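# Stand the table towel upright on top of the cubby

## Task

Pick up the rolled towel lying on the table and set it upright on one of its ends on the cubby's top surface. It must stay standing there on its own and remain rolled. The second towel must stay rolled and lying inside the cubby, and the cubby must not be moved.

## Robot and tools

Robot: two Doosan M1013 arms, left_arm and right_arm. Each carries a Robotiq 2F-140 gripper and a wrist camera. The calibrated bases sit at about (+0.039, +0.644, 0) m for left_arm and (-0.076, -0.643, 0) m for right_arm. The fingers can fold at a hinge. A part squeezed in the outer quarter of the pads, near the tips, gets the requested force. A part held deeper toward the palm may be pulled inward, held loosely, or squeezed harder than asked. Fingertips pushed into a surface fold easily, so a grip can fail afterwards.

Frames: the scene frame has its origin at table-top height, halfway between the nominal bases. +z points up, +x points out over the table, and left_arm is on the +y side. Image left and right do not match arm names. Positions, quaternions (wxyz), velocities and move targets in results are given in the scene frame. Offsets you send are measured along the current Hand target's own axes. The gripper's +z is the direction the fingers point, and its y axis is the closing direction. end_effector_position is the point between the pads when they are closed. Open fingertips extend roughly 9 to 33 mm beyond it.

Row layout: every row has 18 numbers, all in [-1, 1]. The first 9 are left_arm: dx, dy, dz, rx, ry, rz, gripper position, force_limit, speed. The next 9 are the same for right_arm. Always send both arms. dx..rz are an offset from the arm's Hand target at the start of the action, not an absolute pose. 1.0 equals 0.6 m of translation or 180 degrees. rx, ry, rz together form one rotation vector. Every row of one action is measured from that same start. Each new action or call starts from the new Hand target, so resending an offset moves the arm again. Six zeros mean go back to the current Hand target. Gripper position runs from +1 (fully open, 140 mm) to -0.8 (pads touching); -1 means close until blocked. force_limit runs from -1 (soft, about 14 N) to +1 (about 58 N). speed runs from -1 (about 30 mm/s) to +1 (about 250 mm/s). Faster closing grips harder. To leave a gripper unchanged, resend its last three numbers; a 0 is a real command.

Tools:
execute_actions(actions, cameras): actions holds up to 15 rows. Each row is one 1/30 s step. A shorter list repeats its last row to fill 15 steps. An empty list returns camera images and the scene number. cameras is a list of names, ["all"], or [].
move(target, speed, blend, stop_force, zero, blocking, cameras): target is one 18-number row or a list of up to 15 rows. Each row is an offset from the same starting Hand targets, not from the previous row. Each arm follows a straight path, with no obstacle avoidance. speed is the top speed in m/s, from 0.002 to 2, default 0.25. blend, in metres, rounds corners in a list. stop_force, 10 to 80 N, ends an arm's path when it meets that much push; it is unreliable while the gripper rotates. zero applies only with stop_force. blocking=false returns early and cannot be combined with stop_force. The whole move is capped at 10 s.
wait(seconds 0 to 10). stop() brakes a running move. zoom_image(camera, region [x0,y0,x1,y1] in pixels, at most 504 by 504). clear_fault(arm) after a reported torque or force fault. read_manual(section). finished_scene(scene 1 or 2) ends the scene for good.

Cameras: cam_high, cam_low, cam_roll_left, cam_roll_right, cam_left_wrist, cam_right_wrist, each 896x504.

Results: each arm reports end_effector_position (m), quaternion, velocities, Hand target, joint positions and torques, external joint torques and flange force. Before a scene's first move these may show no reading. Tool commands are listed too. object_status: 0 moving; 1 blocked while opening; 2 blocked while closing, so something is held; 3 reached the commanded position or pads met. position_measured is in counts: 3 open, 230 pads touching. Wrist depth gives a 7x7 grid of distances in mm. A move adds a 'move:' line. done means the arm is within 3 mm and 2 degrees of its target. off_target, moving, held or fault describe other endings. limits=paced means the pose was clipped; limits=held means steps were withheld. Each control step is clipped to 70 mm and 16 degrees from the measured pose. The gripper may stop short of its Hand target; resend the missing distance as an offset.

Avoid: dropping or tossing parts, and anything falling off the table, which fails the task. Hard hits on fixed or heavy objects also fail it. Do not let the arms push on each other, and never close a gripper on the other arm's fingers. A contact force of 144 N or a joint load limit stops the arm until clear_fault. Pressing even slightly past a firm contact can trigger this. Approach slowly and back away without stop_force. Do not route paths close to an arm's own base. Heavy loads, long reach, or pushing toward unreachable poses heat the motors and can brake the arm. Elapsed simulated time and thinking time both count, so finish promptly.

Each tool is called after "Call:" by a JSON object that holds its "op" and its "data", one argument or row to a line.

## Session

Call:
{"op": "execute_actions", "data": {
  "actions": []
}}

Scene clock: 0.00 s.
left_arm: end_effector_position=(+0.3913, +0.1872, +0.3026) position_measured=3 object_status=3 end_effector_quat_wxyz=(+0.683, -0.350, -0.587, +0.259) | right_arm: end_effector_position=(+0.2887, -0.1051, +0.1777) position_measured=3 object_status=3 end_effector_quat_wxyz=(-0.005, +0.490, +0.872, -0.025)
Joint positions: left_arm=[-0.659 0.716 1.507 -0.8 2.391 -1.279] | right_arm=[0.909 0.265 1.752 0.003 1.176 0.373]
Joint velocities: within noise
Joint torques (N m): no reading
External joint torques (N m): no reading
Flange force (N): no reading
Wrist depth (mm): cam_left_wrist=[- - - - 3238 3370 459 / 2710 3156 - 3778 3325 770 488 / 329 361 3325 3197 3325 648 460 / 296 139 2802 - 818 137 400 / - 109 4299 - 689 128 - / - 3117 4453 3562 585 434 95 / - 749 3197 751 504 376 -] | cam_right_wrist=[294 290 286 281 278 270 263 / 311 306 300 288 291 283 276 / 328 325 319 - 306 301 161 / 349 133 336 333 327 141 168 / - 105 361 353 347 151 97 / - 395 387 379 371 358 - / - 427 417 406 390 212 -]
Hand target: left_arm +0.3913, +0.1872, +0.3026; +0.683, -0.350, -0.587, +0.259 | right_arm +0.2887, -0.1051, +0.1777; -0.005, +0.490, +0.872, -0.025
Tool commands: left_gripper/position=+1.0 left_gripper/force_limit=+1.0 left_gripper/speed=+1.0 right_gripper/position=+1.0 right_gripper/force_limit=+1.0 right_gripper/speed=+1.0

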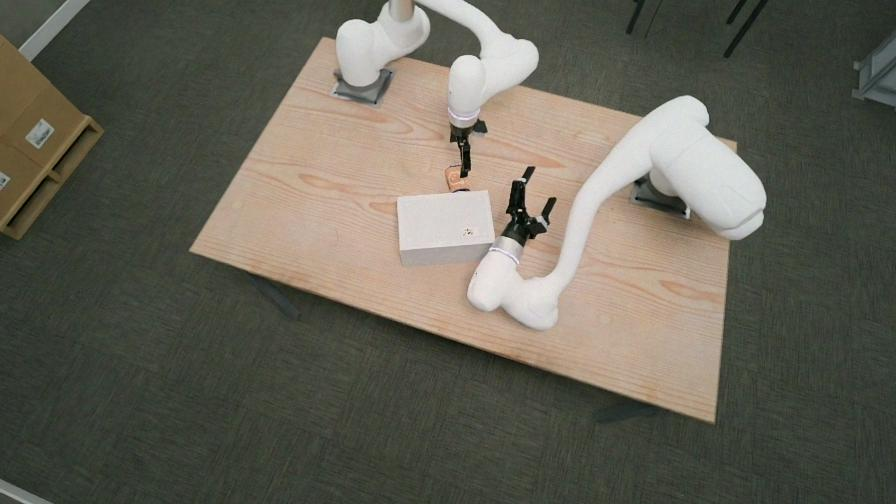

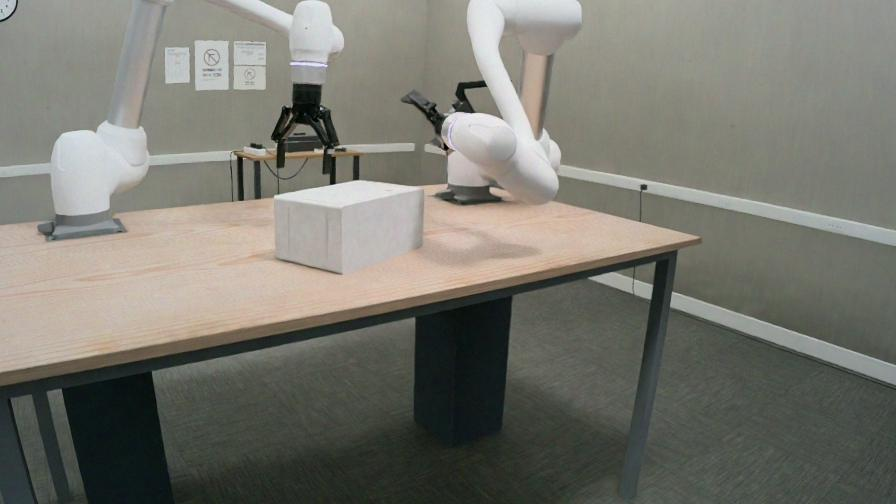

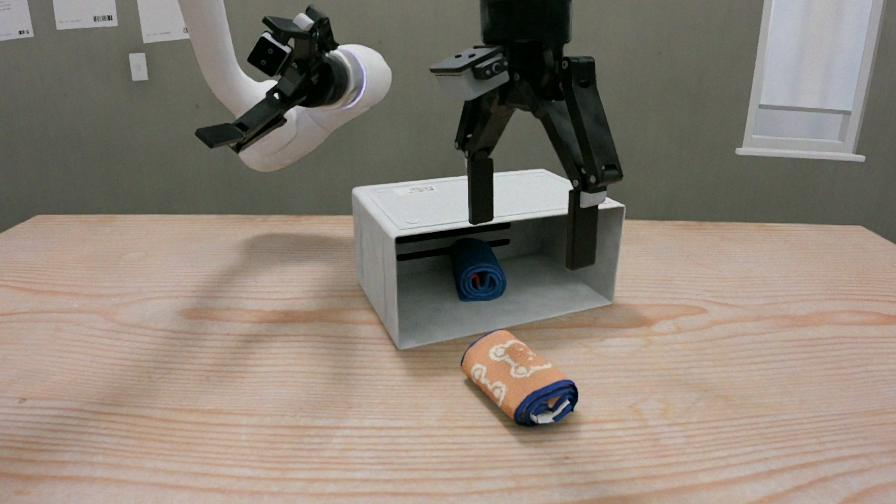

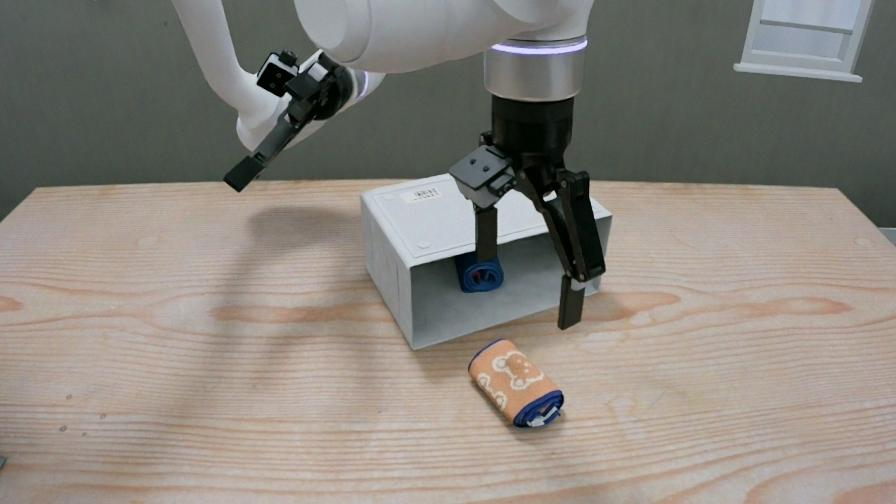

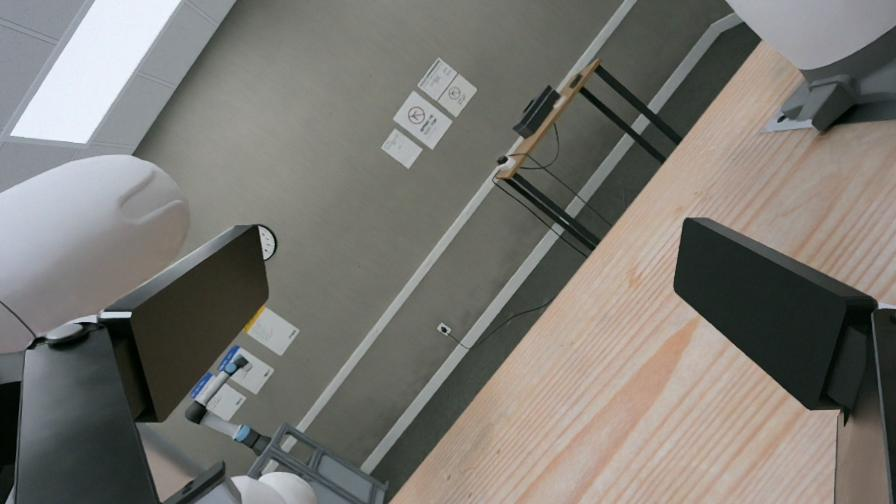

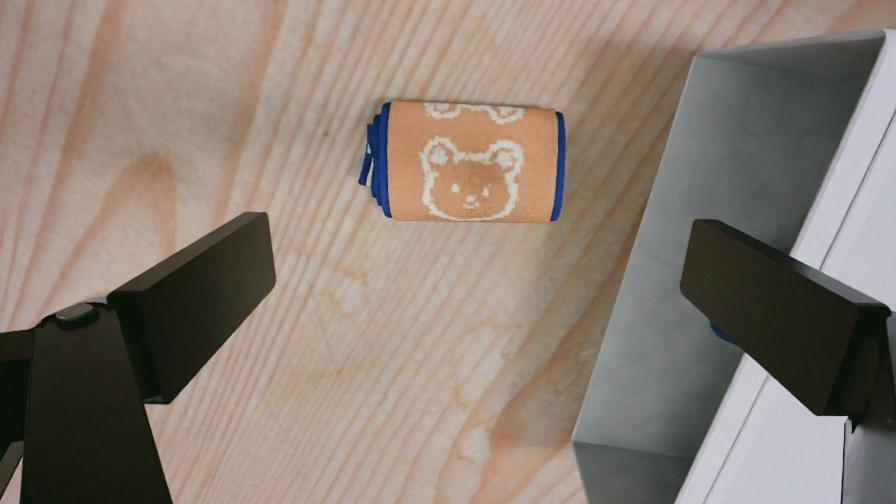

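Call:
{"op": "move", "data": {
  "target": [0,0,0,0,0,0,1,1,1,0.0143,0.0155,0,0,0,0.5,1,-0.4,-0.5],
  "speed": 0.7,
  "cameras": ["cam_right_wrist","cam_roll_left"]
}}

Scene clock: 33.37 s.
left_arm: end_effector_position=(+0.3913, +0.1872, +0.3026) position_measured=3 object_status=3 end_effector_quat_wxyz=(+0.683, -0.350, -0.587, +0.259) | right_arm: end_effector_position=(+0.2921, -0.0930, +0.1771) position_measured=3 object_status=3 end_effector_quat_wxyz=(+0.015, +0.962, +0.270, -0.021)
Joint positions: left_arm=[-0.659 0.716 1.507 -0.8 2.391 -1.279] | right_arm=[0.915 0.283 1.729 0.003 1.181 1.95]
Joint torques (N m): left_arm=[-0.52 -98.65 -28.96 1.73 2.54 0.5] | right_arm=[2.6 -67.21 -38 4.57 0.22 -0.1]
External joint torques (N m): left_arm=[0.35 -0.17 -0.66 -0.35 -0.28 -0.54] | right_arm=[-2.61 1.46 0.63 -0.73 -0.14 0.1]
Flange force (N): left_arm=[-0.5 -2.1 -1.5] | right_arm=[2.2 3.1 1.9]
Wrist depth (mm): cam_left_wrist=[2445 2899 3416 2968 2681 3117 455 / - - - 3325 2653 758 487 / 309 355 - - 3041 643 462 / 288 139 - - 804 137 395 / - 109 4375 3197 679 128 - / - 116 3778 3370 587 439 96 / - 295 3004 751 501 376 -] | cam_right_wrist=[275 276 277 277 277 277 281 / 292 294 292 292 294 295 295 / 311 311 311 279 313 314 314 / 331 133 332 346 334 141 335 / - 105 358 357 359 151 97 / - 386 385 385 385 387 - / - 417 416 417 418 422 -]
Hand target: left_arm +0.3913, +0.1872, +0.3026; +0.683, -0.350, -0.587, +0.259 | right_arm +0.2921, -0.0930, +0.1771; +0.015, +0.962, +0.270, -0.021
Off the commanded pose: left_arm 0.000 m, 0 deg | right_arm 0.000 m, 0 deg.
move: done
camera_calibration:
cam_right_wrist: T_world_to_cam=[[0.526633, -0.850045, -0.00902507, -0.219476], [-0.783449, -0.48944, 0.382957, 0.119172], [-0.329948, -0.194607, -0.923722, 0.388227], [0, 0, 0, 1]] pos_world=[0.337043, -0.0526856, 0.310996]
Images, in order (width x height): cam_roll_left 896x504, cam_right_wrist 896x504.

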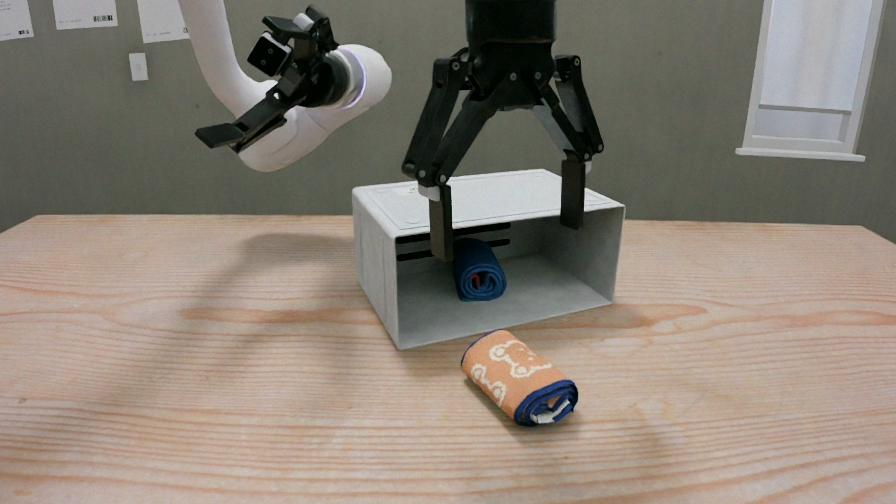

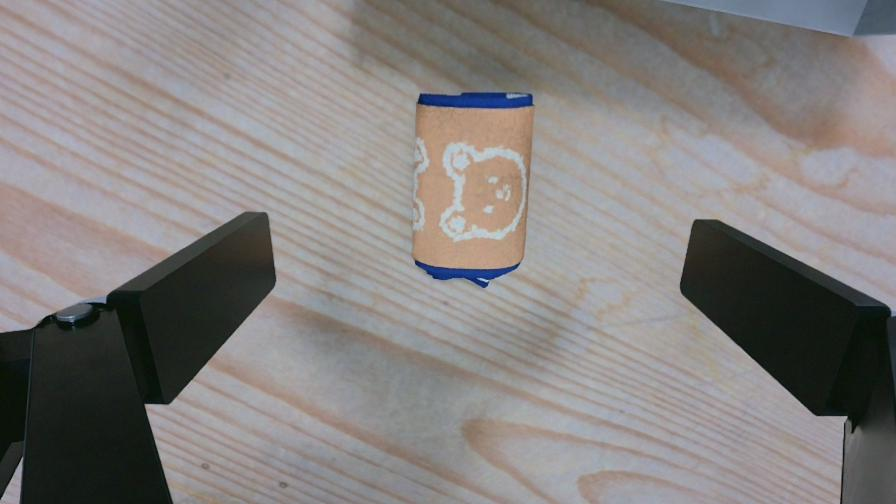

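Call:
{"op": "move", "data": {
  "target": [
    [0,0,0,0,0,0,1,1,1,0,0,0.2283,0,0,0,1,-0.6,-1],
    [0,0,0,0,0,0,1,1,1,0,0,0.2283,0,0,0,-1,-0.6,-1]
  ],
  "speed": 0.2,
  "cameras": ["cam_right_wrist","cam_roll_left"]
}}

Scene clock: 48.83 s.
left_arm: end_effector_position=(+0.3913, +0.1872, +0.3026) position_measured=3 object_status=3 end_effector_quat_wxyz=(+0.683, -0.350, -0.587, +0.259) | right_arm: end_effector_position=(+0.2876, -0.0984, +0.0403) position_measured=176 object_status=2 end_effector_quat_wxyz=(+0.015, +0.962, +0.270, -0.021)
Joint positions: left_arm=[-0.659 0.716 1.507 -0.8 2.391 -1.279] | right_arm=[0.916 0.394 1.86 0.003 0.939 1.95]
Joint torques (N m): left_arm=[-0.71 -98.67 -28.99 1.73 2.57 0.51] | right_arm=[1.85 -63.96 -26.47 3.61 0.04 -0.17]
External joint torques (N m): left_arm=[0.69 -0.45 -0.67 -0.35 -0.31 -0.54] | right_arm=[-1.83 -7.71 -5.7 -0.31 0.05 0.17]
Flange force (N): left_arm=[0.1 -2.0 -1.3] | right_arm=[1.7 1.9 -12.1]
Wrist depth (mm): cam_left_wrist=[2330 2866 - 4453 3416 3281 459 / 2445 - - - 2771 749 487 / - - - - 2710 643 464 / - 121 373 - 2571 137 400 / - 109 343 3463 695 128 - / - 273 336 3667 584 438 95 / - 271 3416 751 498 380 -] | cam_right_wrist=[153 154 154 154 154 155 154 / 165 163 163 160 162 164 164 / 173 173 173 123 172 174 174 / 184 185 183 124 181 186 186 / 197 192 91 135 115 94 200 / - - - - - 76 68 / - - - 232 - - -]
Hand target: left_arm +0.3913, +0.1872, +0.3026; +0.683, -0.350, -0.587, +0.259 | right_arm +0.2876, -0.0984, +0.0403; +0.015, +0.962, +0.270, -0.021
Off the commanded pose: left_arm 0.000 m, 0 deg | right_arm 0.000 m, 0 deg.
move: done
camera_calibration:
cam_right_wrist: T_world_to_cam=[[0.526633, -0.850045, -0.00902523, -0.222932], [-0.783449, -0.489441, 0.382957, 0.165392], [-0.329948, -0.194607, -0.923722, 0.259327], [0, 0, 0, 1]] pos_world=[0.332543, -0.0580856, 0.174196]
Images, in order (width x height): cam_roll_left 896x504, cam_right_wrist 896x504.

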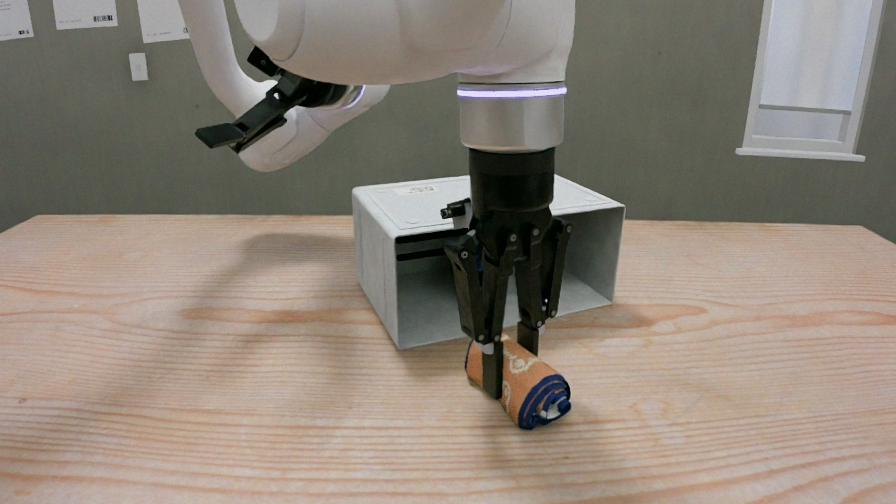

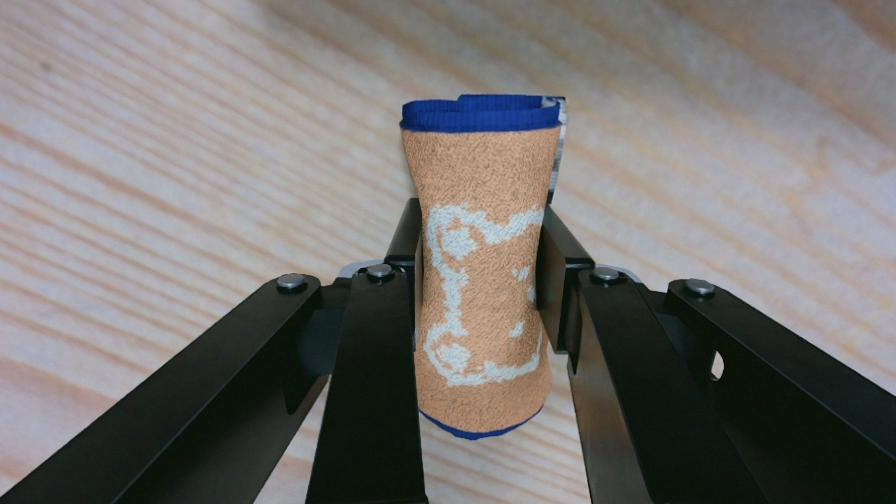

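Call:
{"op": "move", "data": {
  "target": [
    [0,0,0,0,0,0,1,1,1,-0.0186,0.0067,-0.382,0,0,0,-1,-0.6,-1],
    [0,0,0,0,0,0,1,1,1,-0.0186,0.0067,-0.382,0,0.5,0,-1,-0.6,-1],
    [0,0,0,0,0,0,1,1,1,0.238,0.1635,-0.3333,0,0.5,0,-1,-0.6,-1]
  ],
  "speed": 0.5,
  "blend": [0.05,0.05,0],
  "cameras": ["cam_high","cam_low","cam_roll_right","cam_roll_left","cam_right_wrist"]
}}

Scene clock: 75.83 s.
left_arm: end_effector_position=(+0.3913, +0.1872, +0.3026) position_measured=3 object_status=3 end_effector_quat_wxyz=(+0.683, -0.350, -0.587, +0.259) | right_arm: end_effector_position=(+0.4671, -0.1001, +0.2347) position_measured=184 object_status=2 end_effector_quat_wxyz=(-0.181, +0.696, +0.201, +0.666)
Joint positions: left_arm=[-0.659 0.716 1.507 -0.8 2.391 -1.279] | right_arm=[0.871 0.307 2.343 -2.754 1.061 4.516]
Joint torques (N m): left_arm=[-0.6 -98.92 -28.99 1.74 2.57 0.48] | right_arm=[3.26 -52.56 -20.65 -1.44 3.12 -0.16]
External joint torques (N m): left_arm=[0.43 -1.65 -1.11 -0.34 -0.28 -0.52] | right_arm=[-3.24 0.96 -0.07 -0.85 -0.42 0.16]
Flange force (N): left_arm=[0.9 -3.0 -0.7] | right_arm=[-1.5 8.6 4.4]
Wrist depth (mm): cam_left_wrist=[2131 3197 3325 - 4022 3614 458 / - - - 3370 2968 792 488 / - - - 3958 3416 649 458 / 3004 132 3562 2899 2352 136 399 / - 109 - 3722 676 128 - / - 117 - 860 585 441 96 / - 717 3004 729 500 376 -] | cam_right_wrist=[- 278 331 397 - 1423 - / 293 319 363 391 1567 - - / - 934 494 - - 1474 1276 / 707 720 712 122 124 1640 - / 521 550 91 - - 93 1303 / - - - - - - - / - - - 178 - - -]
Hand target: left_arm +0.3913, +0.1872, +0.3026; +0.683, -0.350, -0.587, +0.259 | right_arm +0.4671, -0.1001, +0.2347; -0.181, +0.696, +0.201, +0.666
Off the commanded pose: left_arm 0.000 m, 0 deg | right_arm 0.000 m, 0 deg.
move: done; limits=paced
camera_calibration:
cam_right_wrist: T_world_to_cam=[[0.54208, -0.839996, 0.0235622, -0.33095], [-0.310353, -0.226182, -0.923321, 0.342709], [0.780916, 0.493202, -0.383304, -0.0790805], [0, 0, 0, 1]] pos_world=[0.347518, -0.161479, 0.293917]
Images, in order (width x height): cam_high 896x504, cam_low 896x504, cam_roll_left 896x504, cam_roll_right 896x504, cam_right_wrist 896x504.

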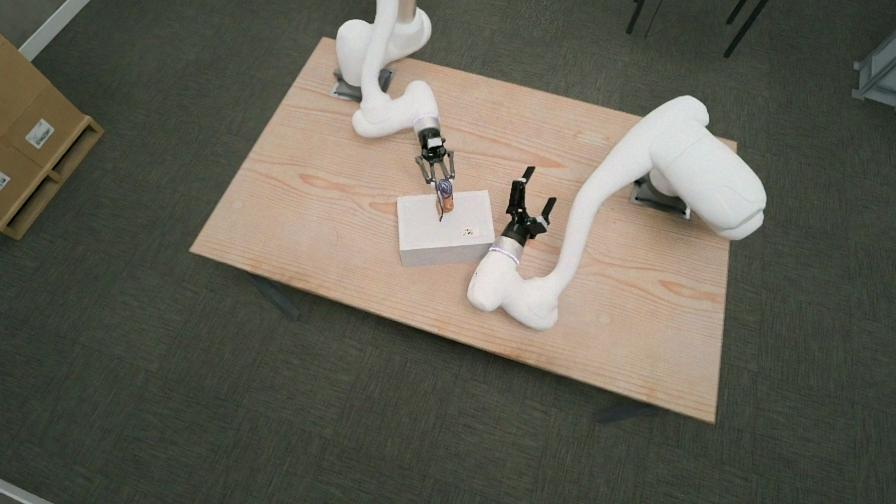

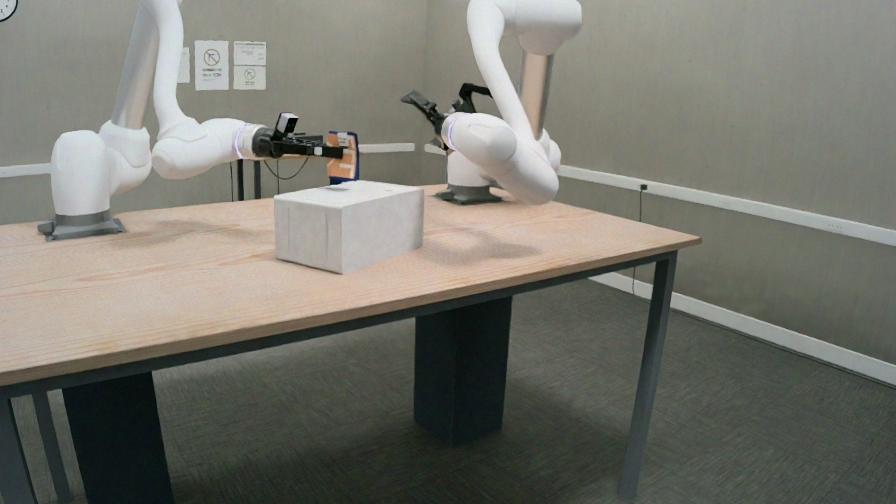

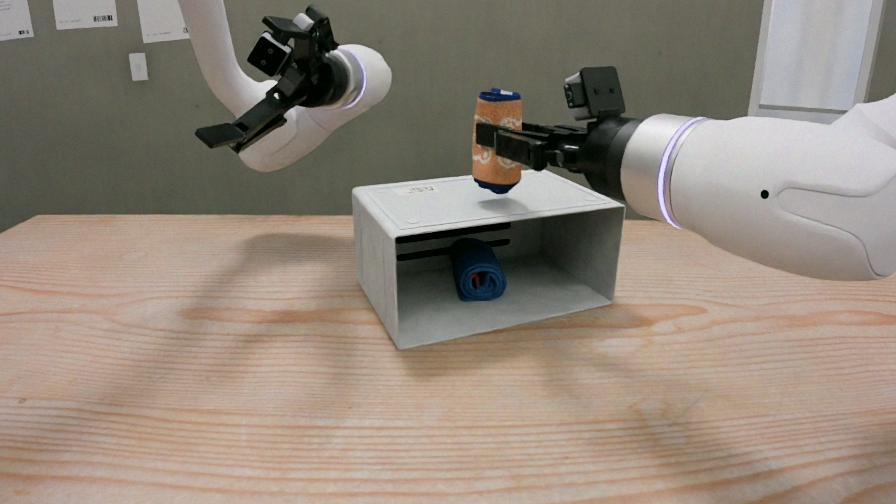

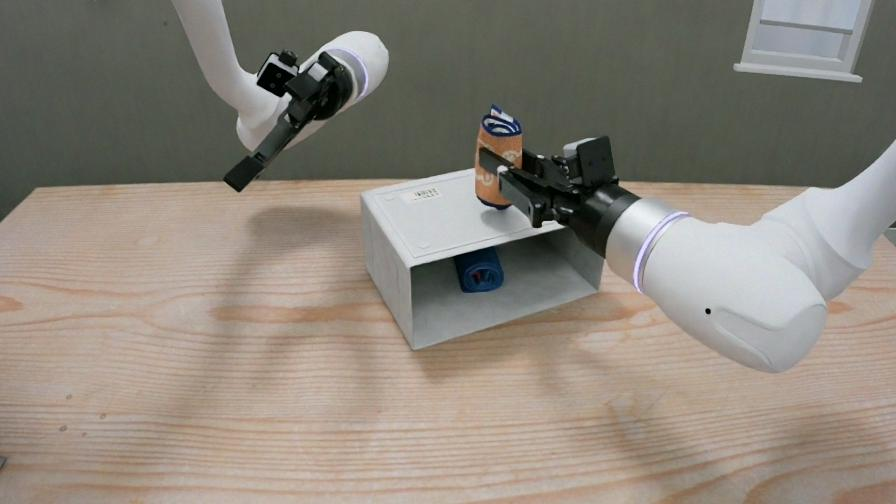

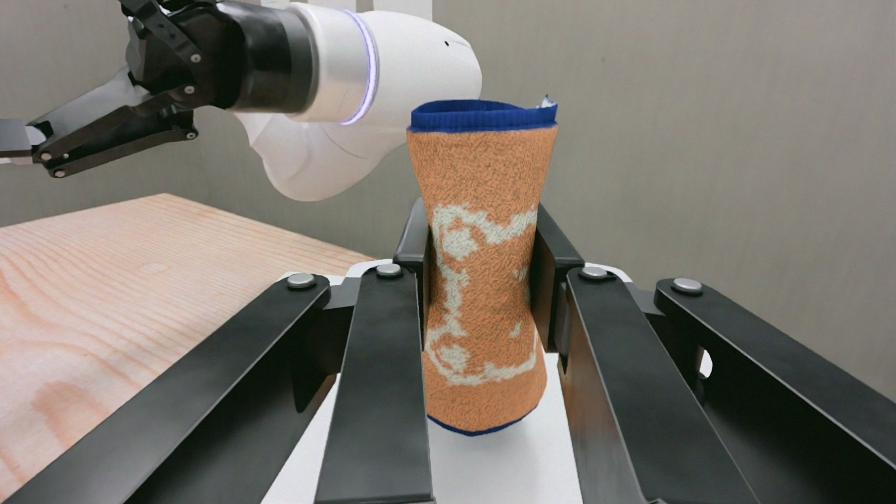

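Call:
{"op": "move", "data": {
  "target": [0,0,0,0,0,0,1,1,1,-0.012,0,0.016,0,0,0,-1,-0.6,-1],
  "speed": 0.1
}}

Call:
{"op": "move", "data": {
  "target": [0,0,0,0,0,0,1,1,1,-0.06,-0.001,0.003,0,0,0,-1,-0.6,-1],
  "speed": 0.012,
  "stop_force": 10,
  "cameras": ["cam_low","cam_roll_left","cam_right_wrist"]
}}

Scene clock: 85.07 s.
left_arm: end_effector_position=(+0.3913, +0.1872, +0.3026) position_measured=3 object_status=3 end_effector_quat_wxyz=(+0.683, -0.350, -0.587, +0.259) | right_arm: end_effector_position=(+0.4751, -0.0954, +0.2270) position_measured=184 object_status=2 end_effector_quat_wxyz=(-0.181, +0.696, +0.201, +0.666)
Joint positions: left_arm=[-0.659 0.716 1.507 -0.8 2.391 -1.279] | right_arm=[0.864 0.331 2.33 -2.764 1.07 4.524]
Joint torques (N m): left_arm=[-0.43 -98.67 -29.01 1.75 2.57 0.52] | right_arm=[2.91 -54.56 -20.56 -1.35 3.06 -0.12]
External joint torques (N m): left_arm=[0.8 -0.95 -0.81 -0.34 -0.3 -0.56] | right_arm=[-2.88 0.81 0.27 -0.88 -0.36 0.12]
Flange force (N): left_arm=[0.6 -2.3 -1.1] | right_arm=[-1.4 8.0 3.3]
Wrist depth (mm): cam_left_wrist=[- 4299 3614 4705 3156 - 452 / 2571 3117 - 3281 2494 753 491 / 3078 - - 4156 2710 646 463 / 3562 132 5541 - 2375 137 400 / - 109 - - 685 128 - / - 2968 - 3041 583 431 96 / - 763 2802 725 498 380 -] | cam_right_wrist=[- 277 315 401 - 1310 1173 / 289 313 366 379 1423 1431 1131 / - 975 488 - 1528 1331 1383 / 686 707 714 123 124 - - / 502 536 91 131 - 93 1448 / - - - - - - - / - - - 168 - - -]
Hand target: left_arm +0.3913, +0.1872, +0.3026; +0.683, -0.350, -0.587, +0.259 | right_arm +0.4751, -0.0954, +0.2270; -0.181, +0.696, +0.201, +0.666
Off the commanded pose: left_arm 0.000 m, 0 deg | right_arm 0.000 m, 0 deg.
move: done

Scene clock: 87.33 s.
left_arm: end_effector_position=(+0.3913, +0.1872, +0.3026) position_measured=3 object_status=3 end_effector_quat_wxyz=(+0.683, -0.350, -0.587, +0.259) | right_arm: end_effector_position=(+0.4751, -0.0954, +0.2067) position_measured=184 object_status=2 end_effector_quat_wxyz=(-0.181, +0.696, +0.201, +0.666)
Joint positions: left_arm=[-0.659 0.716 1.507 -0.8 2.391 -1.279] | right_arm=[0.864 0.372 2.337 -2.773 1.114 4.544]
Joint torques (N m): left_arm=[-0.47 -98.64 -28.97 1.71 2.56 0.48] | right_arm=[2.31 -46.06 -11.22 -0.34 -1.62 -0.13]
External joint torques (N m): left_arm=[0.37 -0.39 -0.7 -0.34 -0.3 -0.52] | right_arm=[-2.45 -9.4 -7.26 -1.68 4.31 0.13]
Flange force (N): left_arm=[-0.2 -2.2 -1.2] | right_arm=[11.0 7.6 2.6]
Wrist depth (mm): cam_left_wrist=[- - 3958 - 3614 3667 457 / - - 2899 3778 3512 733 490 / 2899 3078 3325 3325 3778 646 462 / - 118 3958 3667 2398 136 400 / - 109 - 3238 700 128 - / - 117 3512 784 589 433 95 / - 721 3117 710 503 380 -] | cam_right_wrist=[271 282 318 379 1510 1338 1185 / 292 450 445 378 - 1360 1220 / 924 2634 537 - 1662 1528 1383 / 638 652 722 - 1577 1407 1360 / 490 - 91 - - 93 - / - - - 159 - - - / - - - 144 - - -]
Hand target: left_arm +0.3913, +0.1872, +0.3026; +0.683, -0.350, -0.587, +0.259 | right_arm +0.4751, -0.0954, +0.2068; -0.181, +0.696, +0.201, +0.666 (not the last commanded pose)
Off the commanded pose: left_arm 0.000 m, 0 deg | right_arm 0.016 m, 0 deg.
move: contact (right_arm)
camera_calibration:
cam_right_wrist: T_world_to_cam=[[0.542037, -0.840023, 0.0235855, -0.330674], [-0.310256, -0.226123, -0.923369, 0.320389], [0.780985, 0.493183, -0.383189, -0.0984365], [0, 0, 0, 1]] pos_world=[0.355517, -0.156779, 0.265917]
Images, in order (width x height): cam_low 896x504, cam_roll_left 896x504, cam_right_wrist 896x504.

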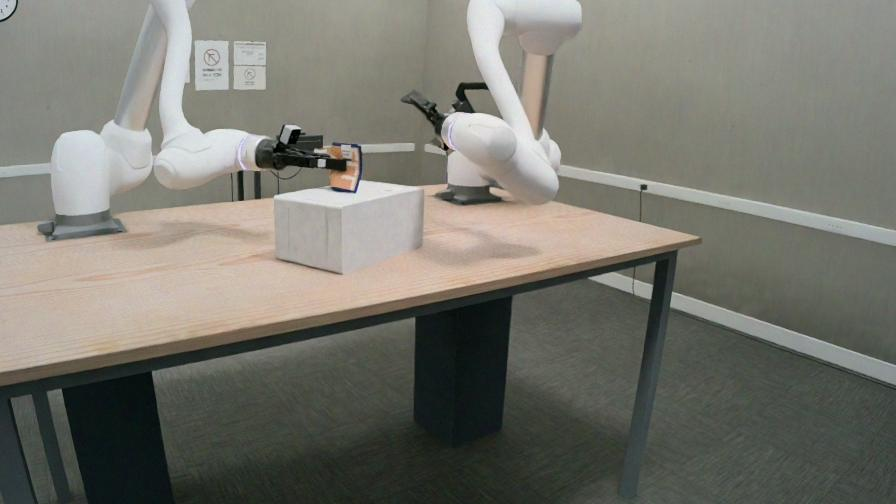

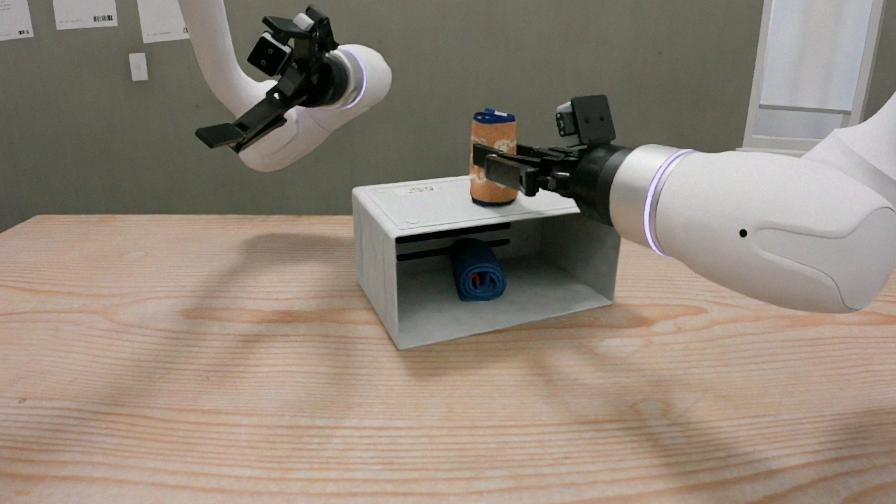

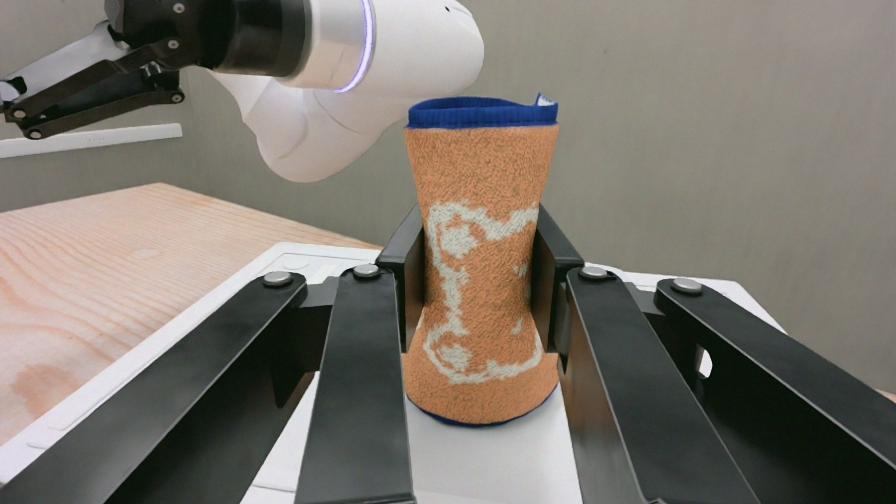

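Call:
{"op": "move", "data": {
  "target": [
    [0,0,0,0,0,0,1,1,1,0,0,0,0,0,0,0.8,-0.6,-1],
    [0,0,0,0,0,0,1,1,1,0,0,-0.22,0,0,0,0.8,-0.6,-1]
  ],
  "speed": 0.12,
  "cameras": ["cam_low","cam_roll_left","cam_right_wrist"]
}}

Scene clock: 95.97 s.
left_arm: end_effector_position=(+0.3913, +0.1872, +0.3026) position_measured=3 object_status=3 end_effector_quat_wxyz=(+0.683, -0.350, -0.587, +0.259) | right_arm: end_effector_position=(+0.3625, -0.1639, +0.2131) position_measured=28 object_status=3 end_effector_quat_wxyz=(-0.181, +0.696, +0.201, +0.666)
Joint positions: left_arm=[-0.659 0.716 1.507 -0.8 2.391 -1.279] | right_arm=[0.99 0.244 2.546 -2.652 1.209 4.533]
Joint torques (N m): left_arm=[-0.62 -98.7 -29 1.73 2.56 0.51] | right_arm=[2.94 -39.39 -14.75 -0.83 2.96 -0.08]
External joint torques (N m): left_arm=[-0.45 0.17 -0.7 -0.39 -0.32 -0.55] | right_arm=[-2.89 -0.38 -0.09 -0.88 -0.3 0.08]
Flange force (N): left_arm=[-1.6 -2.6 -1.5] | right_arm=[1.3 10.3 4.8]
Wrist depth (mm): cam_left_wrist=[- 3370 3896 - 3281 3325 458 / - 3078 - 5305 3370 733 489 / - 3325 - 2802 3778 641 461 / 3325 132 4987 - 2494 136 396 / - 109 4088 2710 681 128 - / - 753 3896 3416 585 434 95 / - 774 3416 749 503 378 -] | cam_right_wrist=[- 400 420 486 - - - / 363 423 574 530 - - 1310 / 866 904 - - 2191 - 1353 / 657 705 277 - 308 139 1376 / - 94 378 264 252 120 94 / - 306 372 351 384 297 - / - 314 329 322 325 306 -]
Hand target: left_arm +0.3913, +0.1872, +0.3026; +0.683, -0.350, -0.587, +0.259 | right_arm +0.3625, -0.1639, +0.2132; -0.181, +0.696, +0.201, +0.666
Off the commanded pose: left_arm 0.000 m, 0 deg | right_arm 0.000 m, 0 deg.
move: done
camera_calibration:
cam_right_wrist: T_world_to_cam=[[0.542039, -0.840022, 0.0235832, -0.327332], [-0.310329, -0.226167, -0.923333, 0.275873], [0.780954, 0.493164, -0.383274, 0.0257642], [0, 0, 0, 1]] pos_world=[0.242917, -0.225279, 0.272317]
Images, in order (width x height): cam_low 896x504, cam_roll_left 896x504, cam_right_wrist 896x504.

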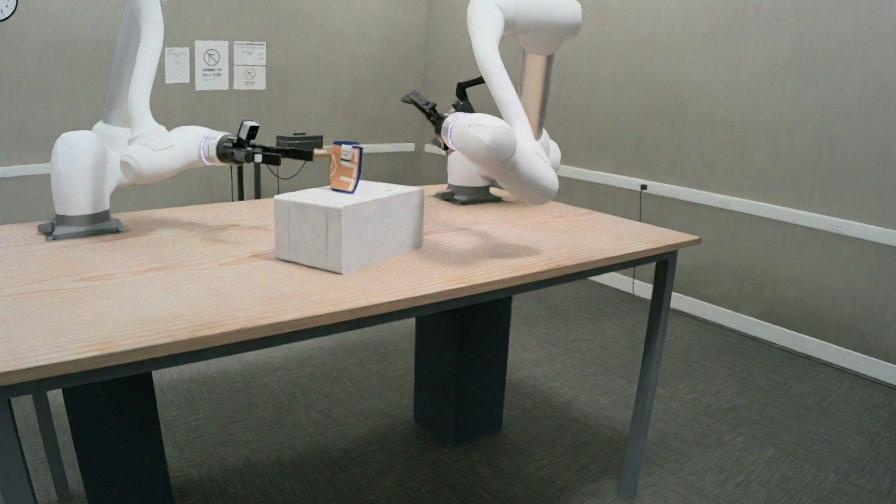

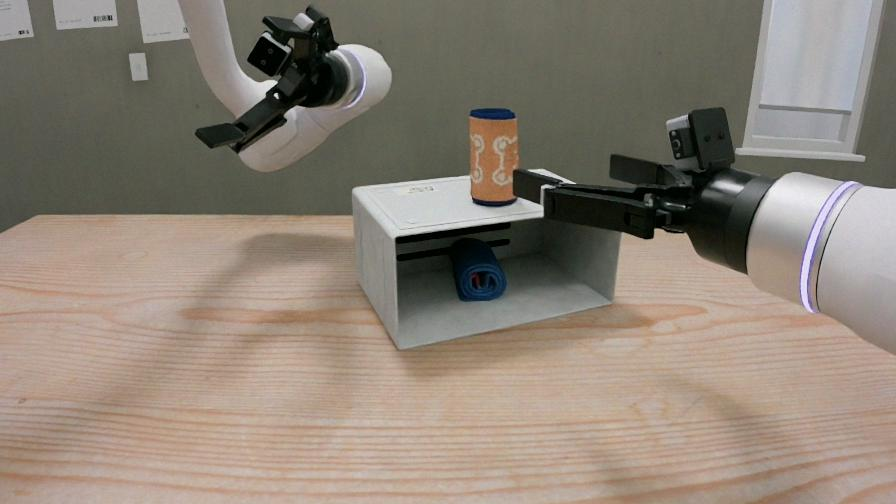

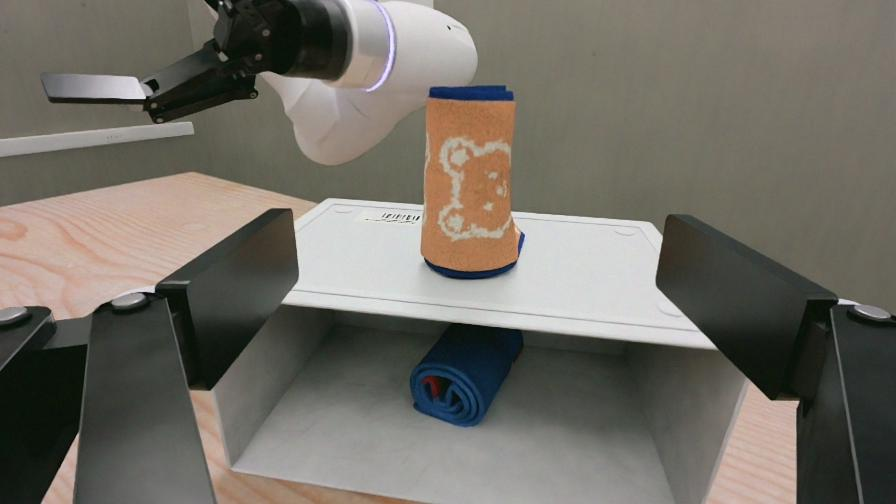

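Standing and clear.

Call:
{"op": "finished_scene", "data": {
  "scene": 1
}}

The scene is finished: the task was done.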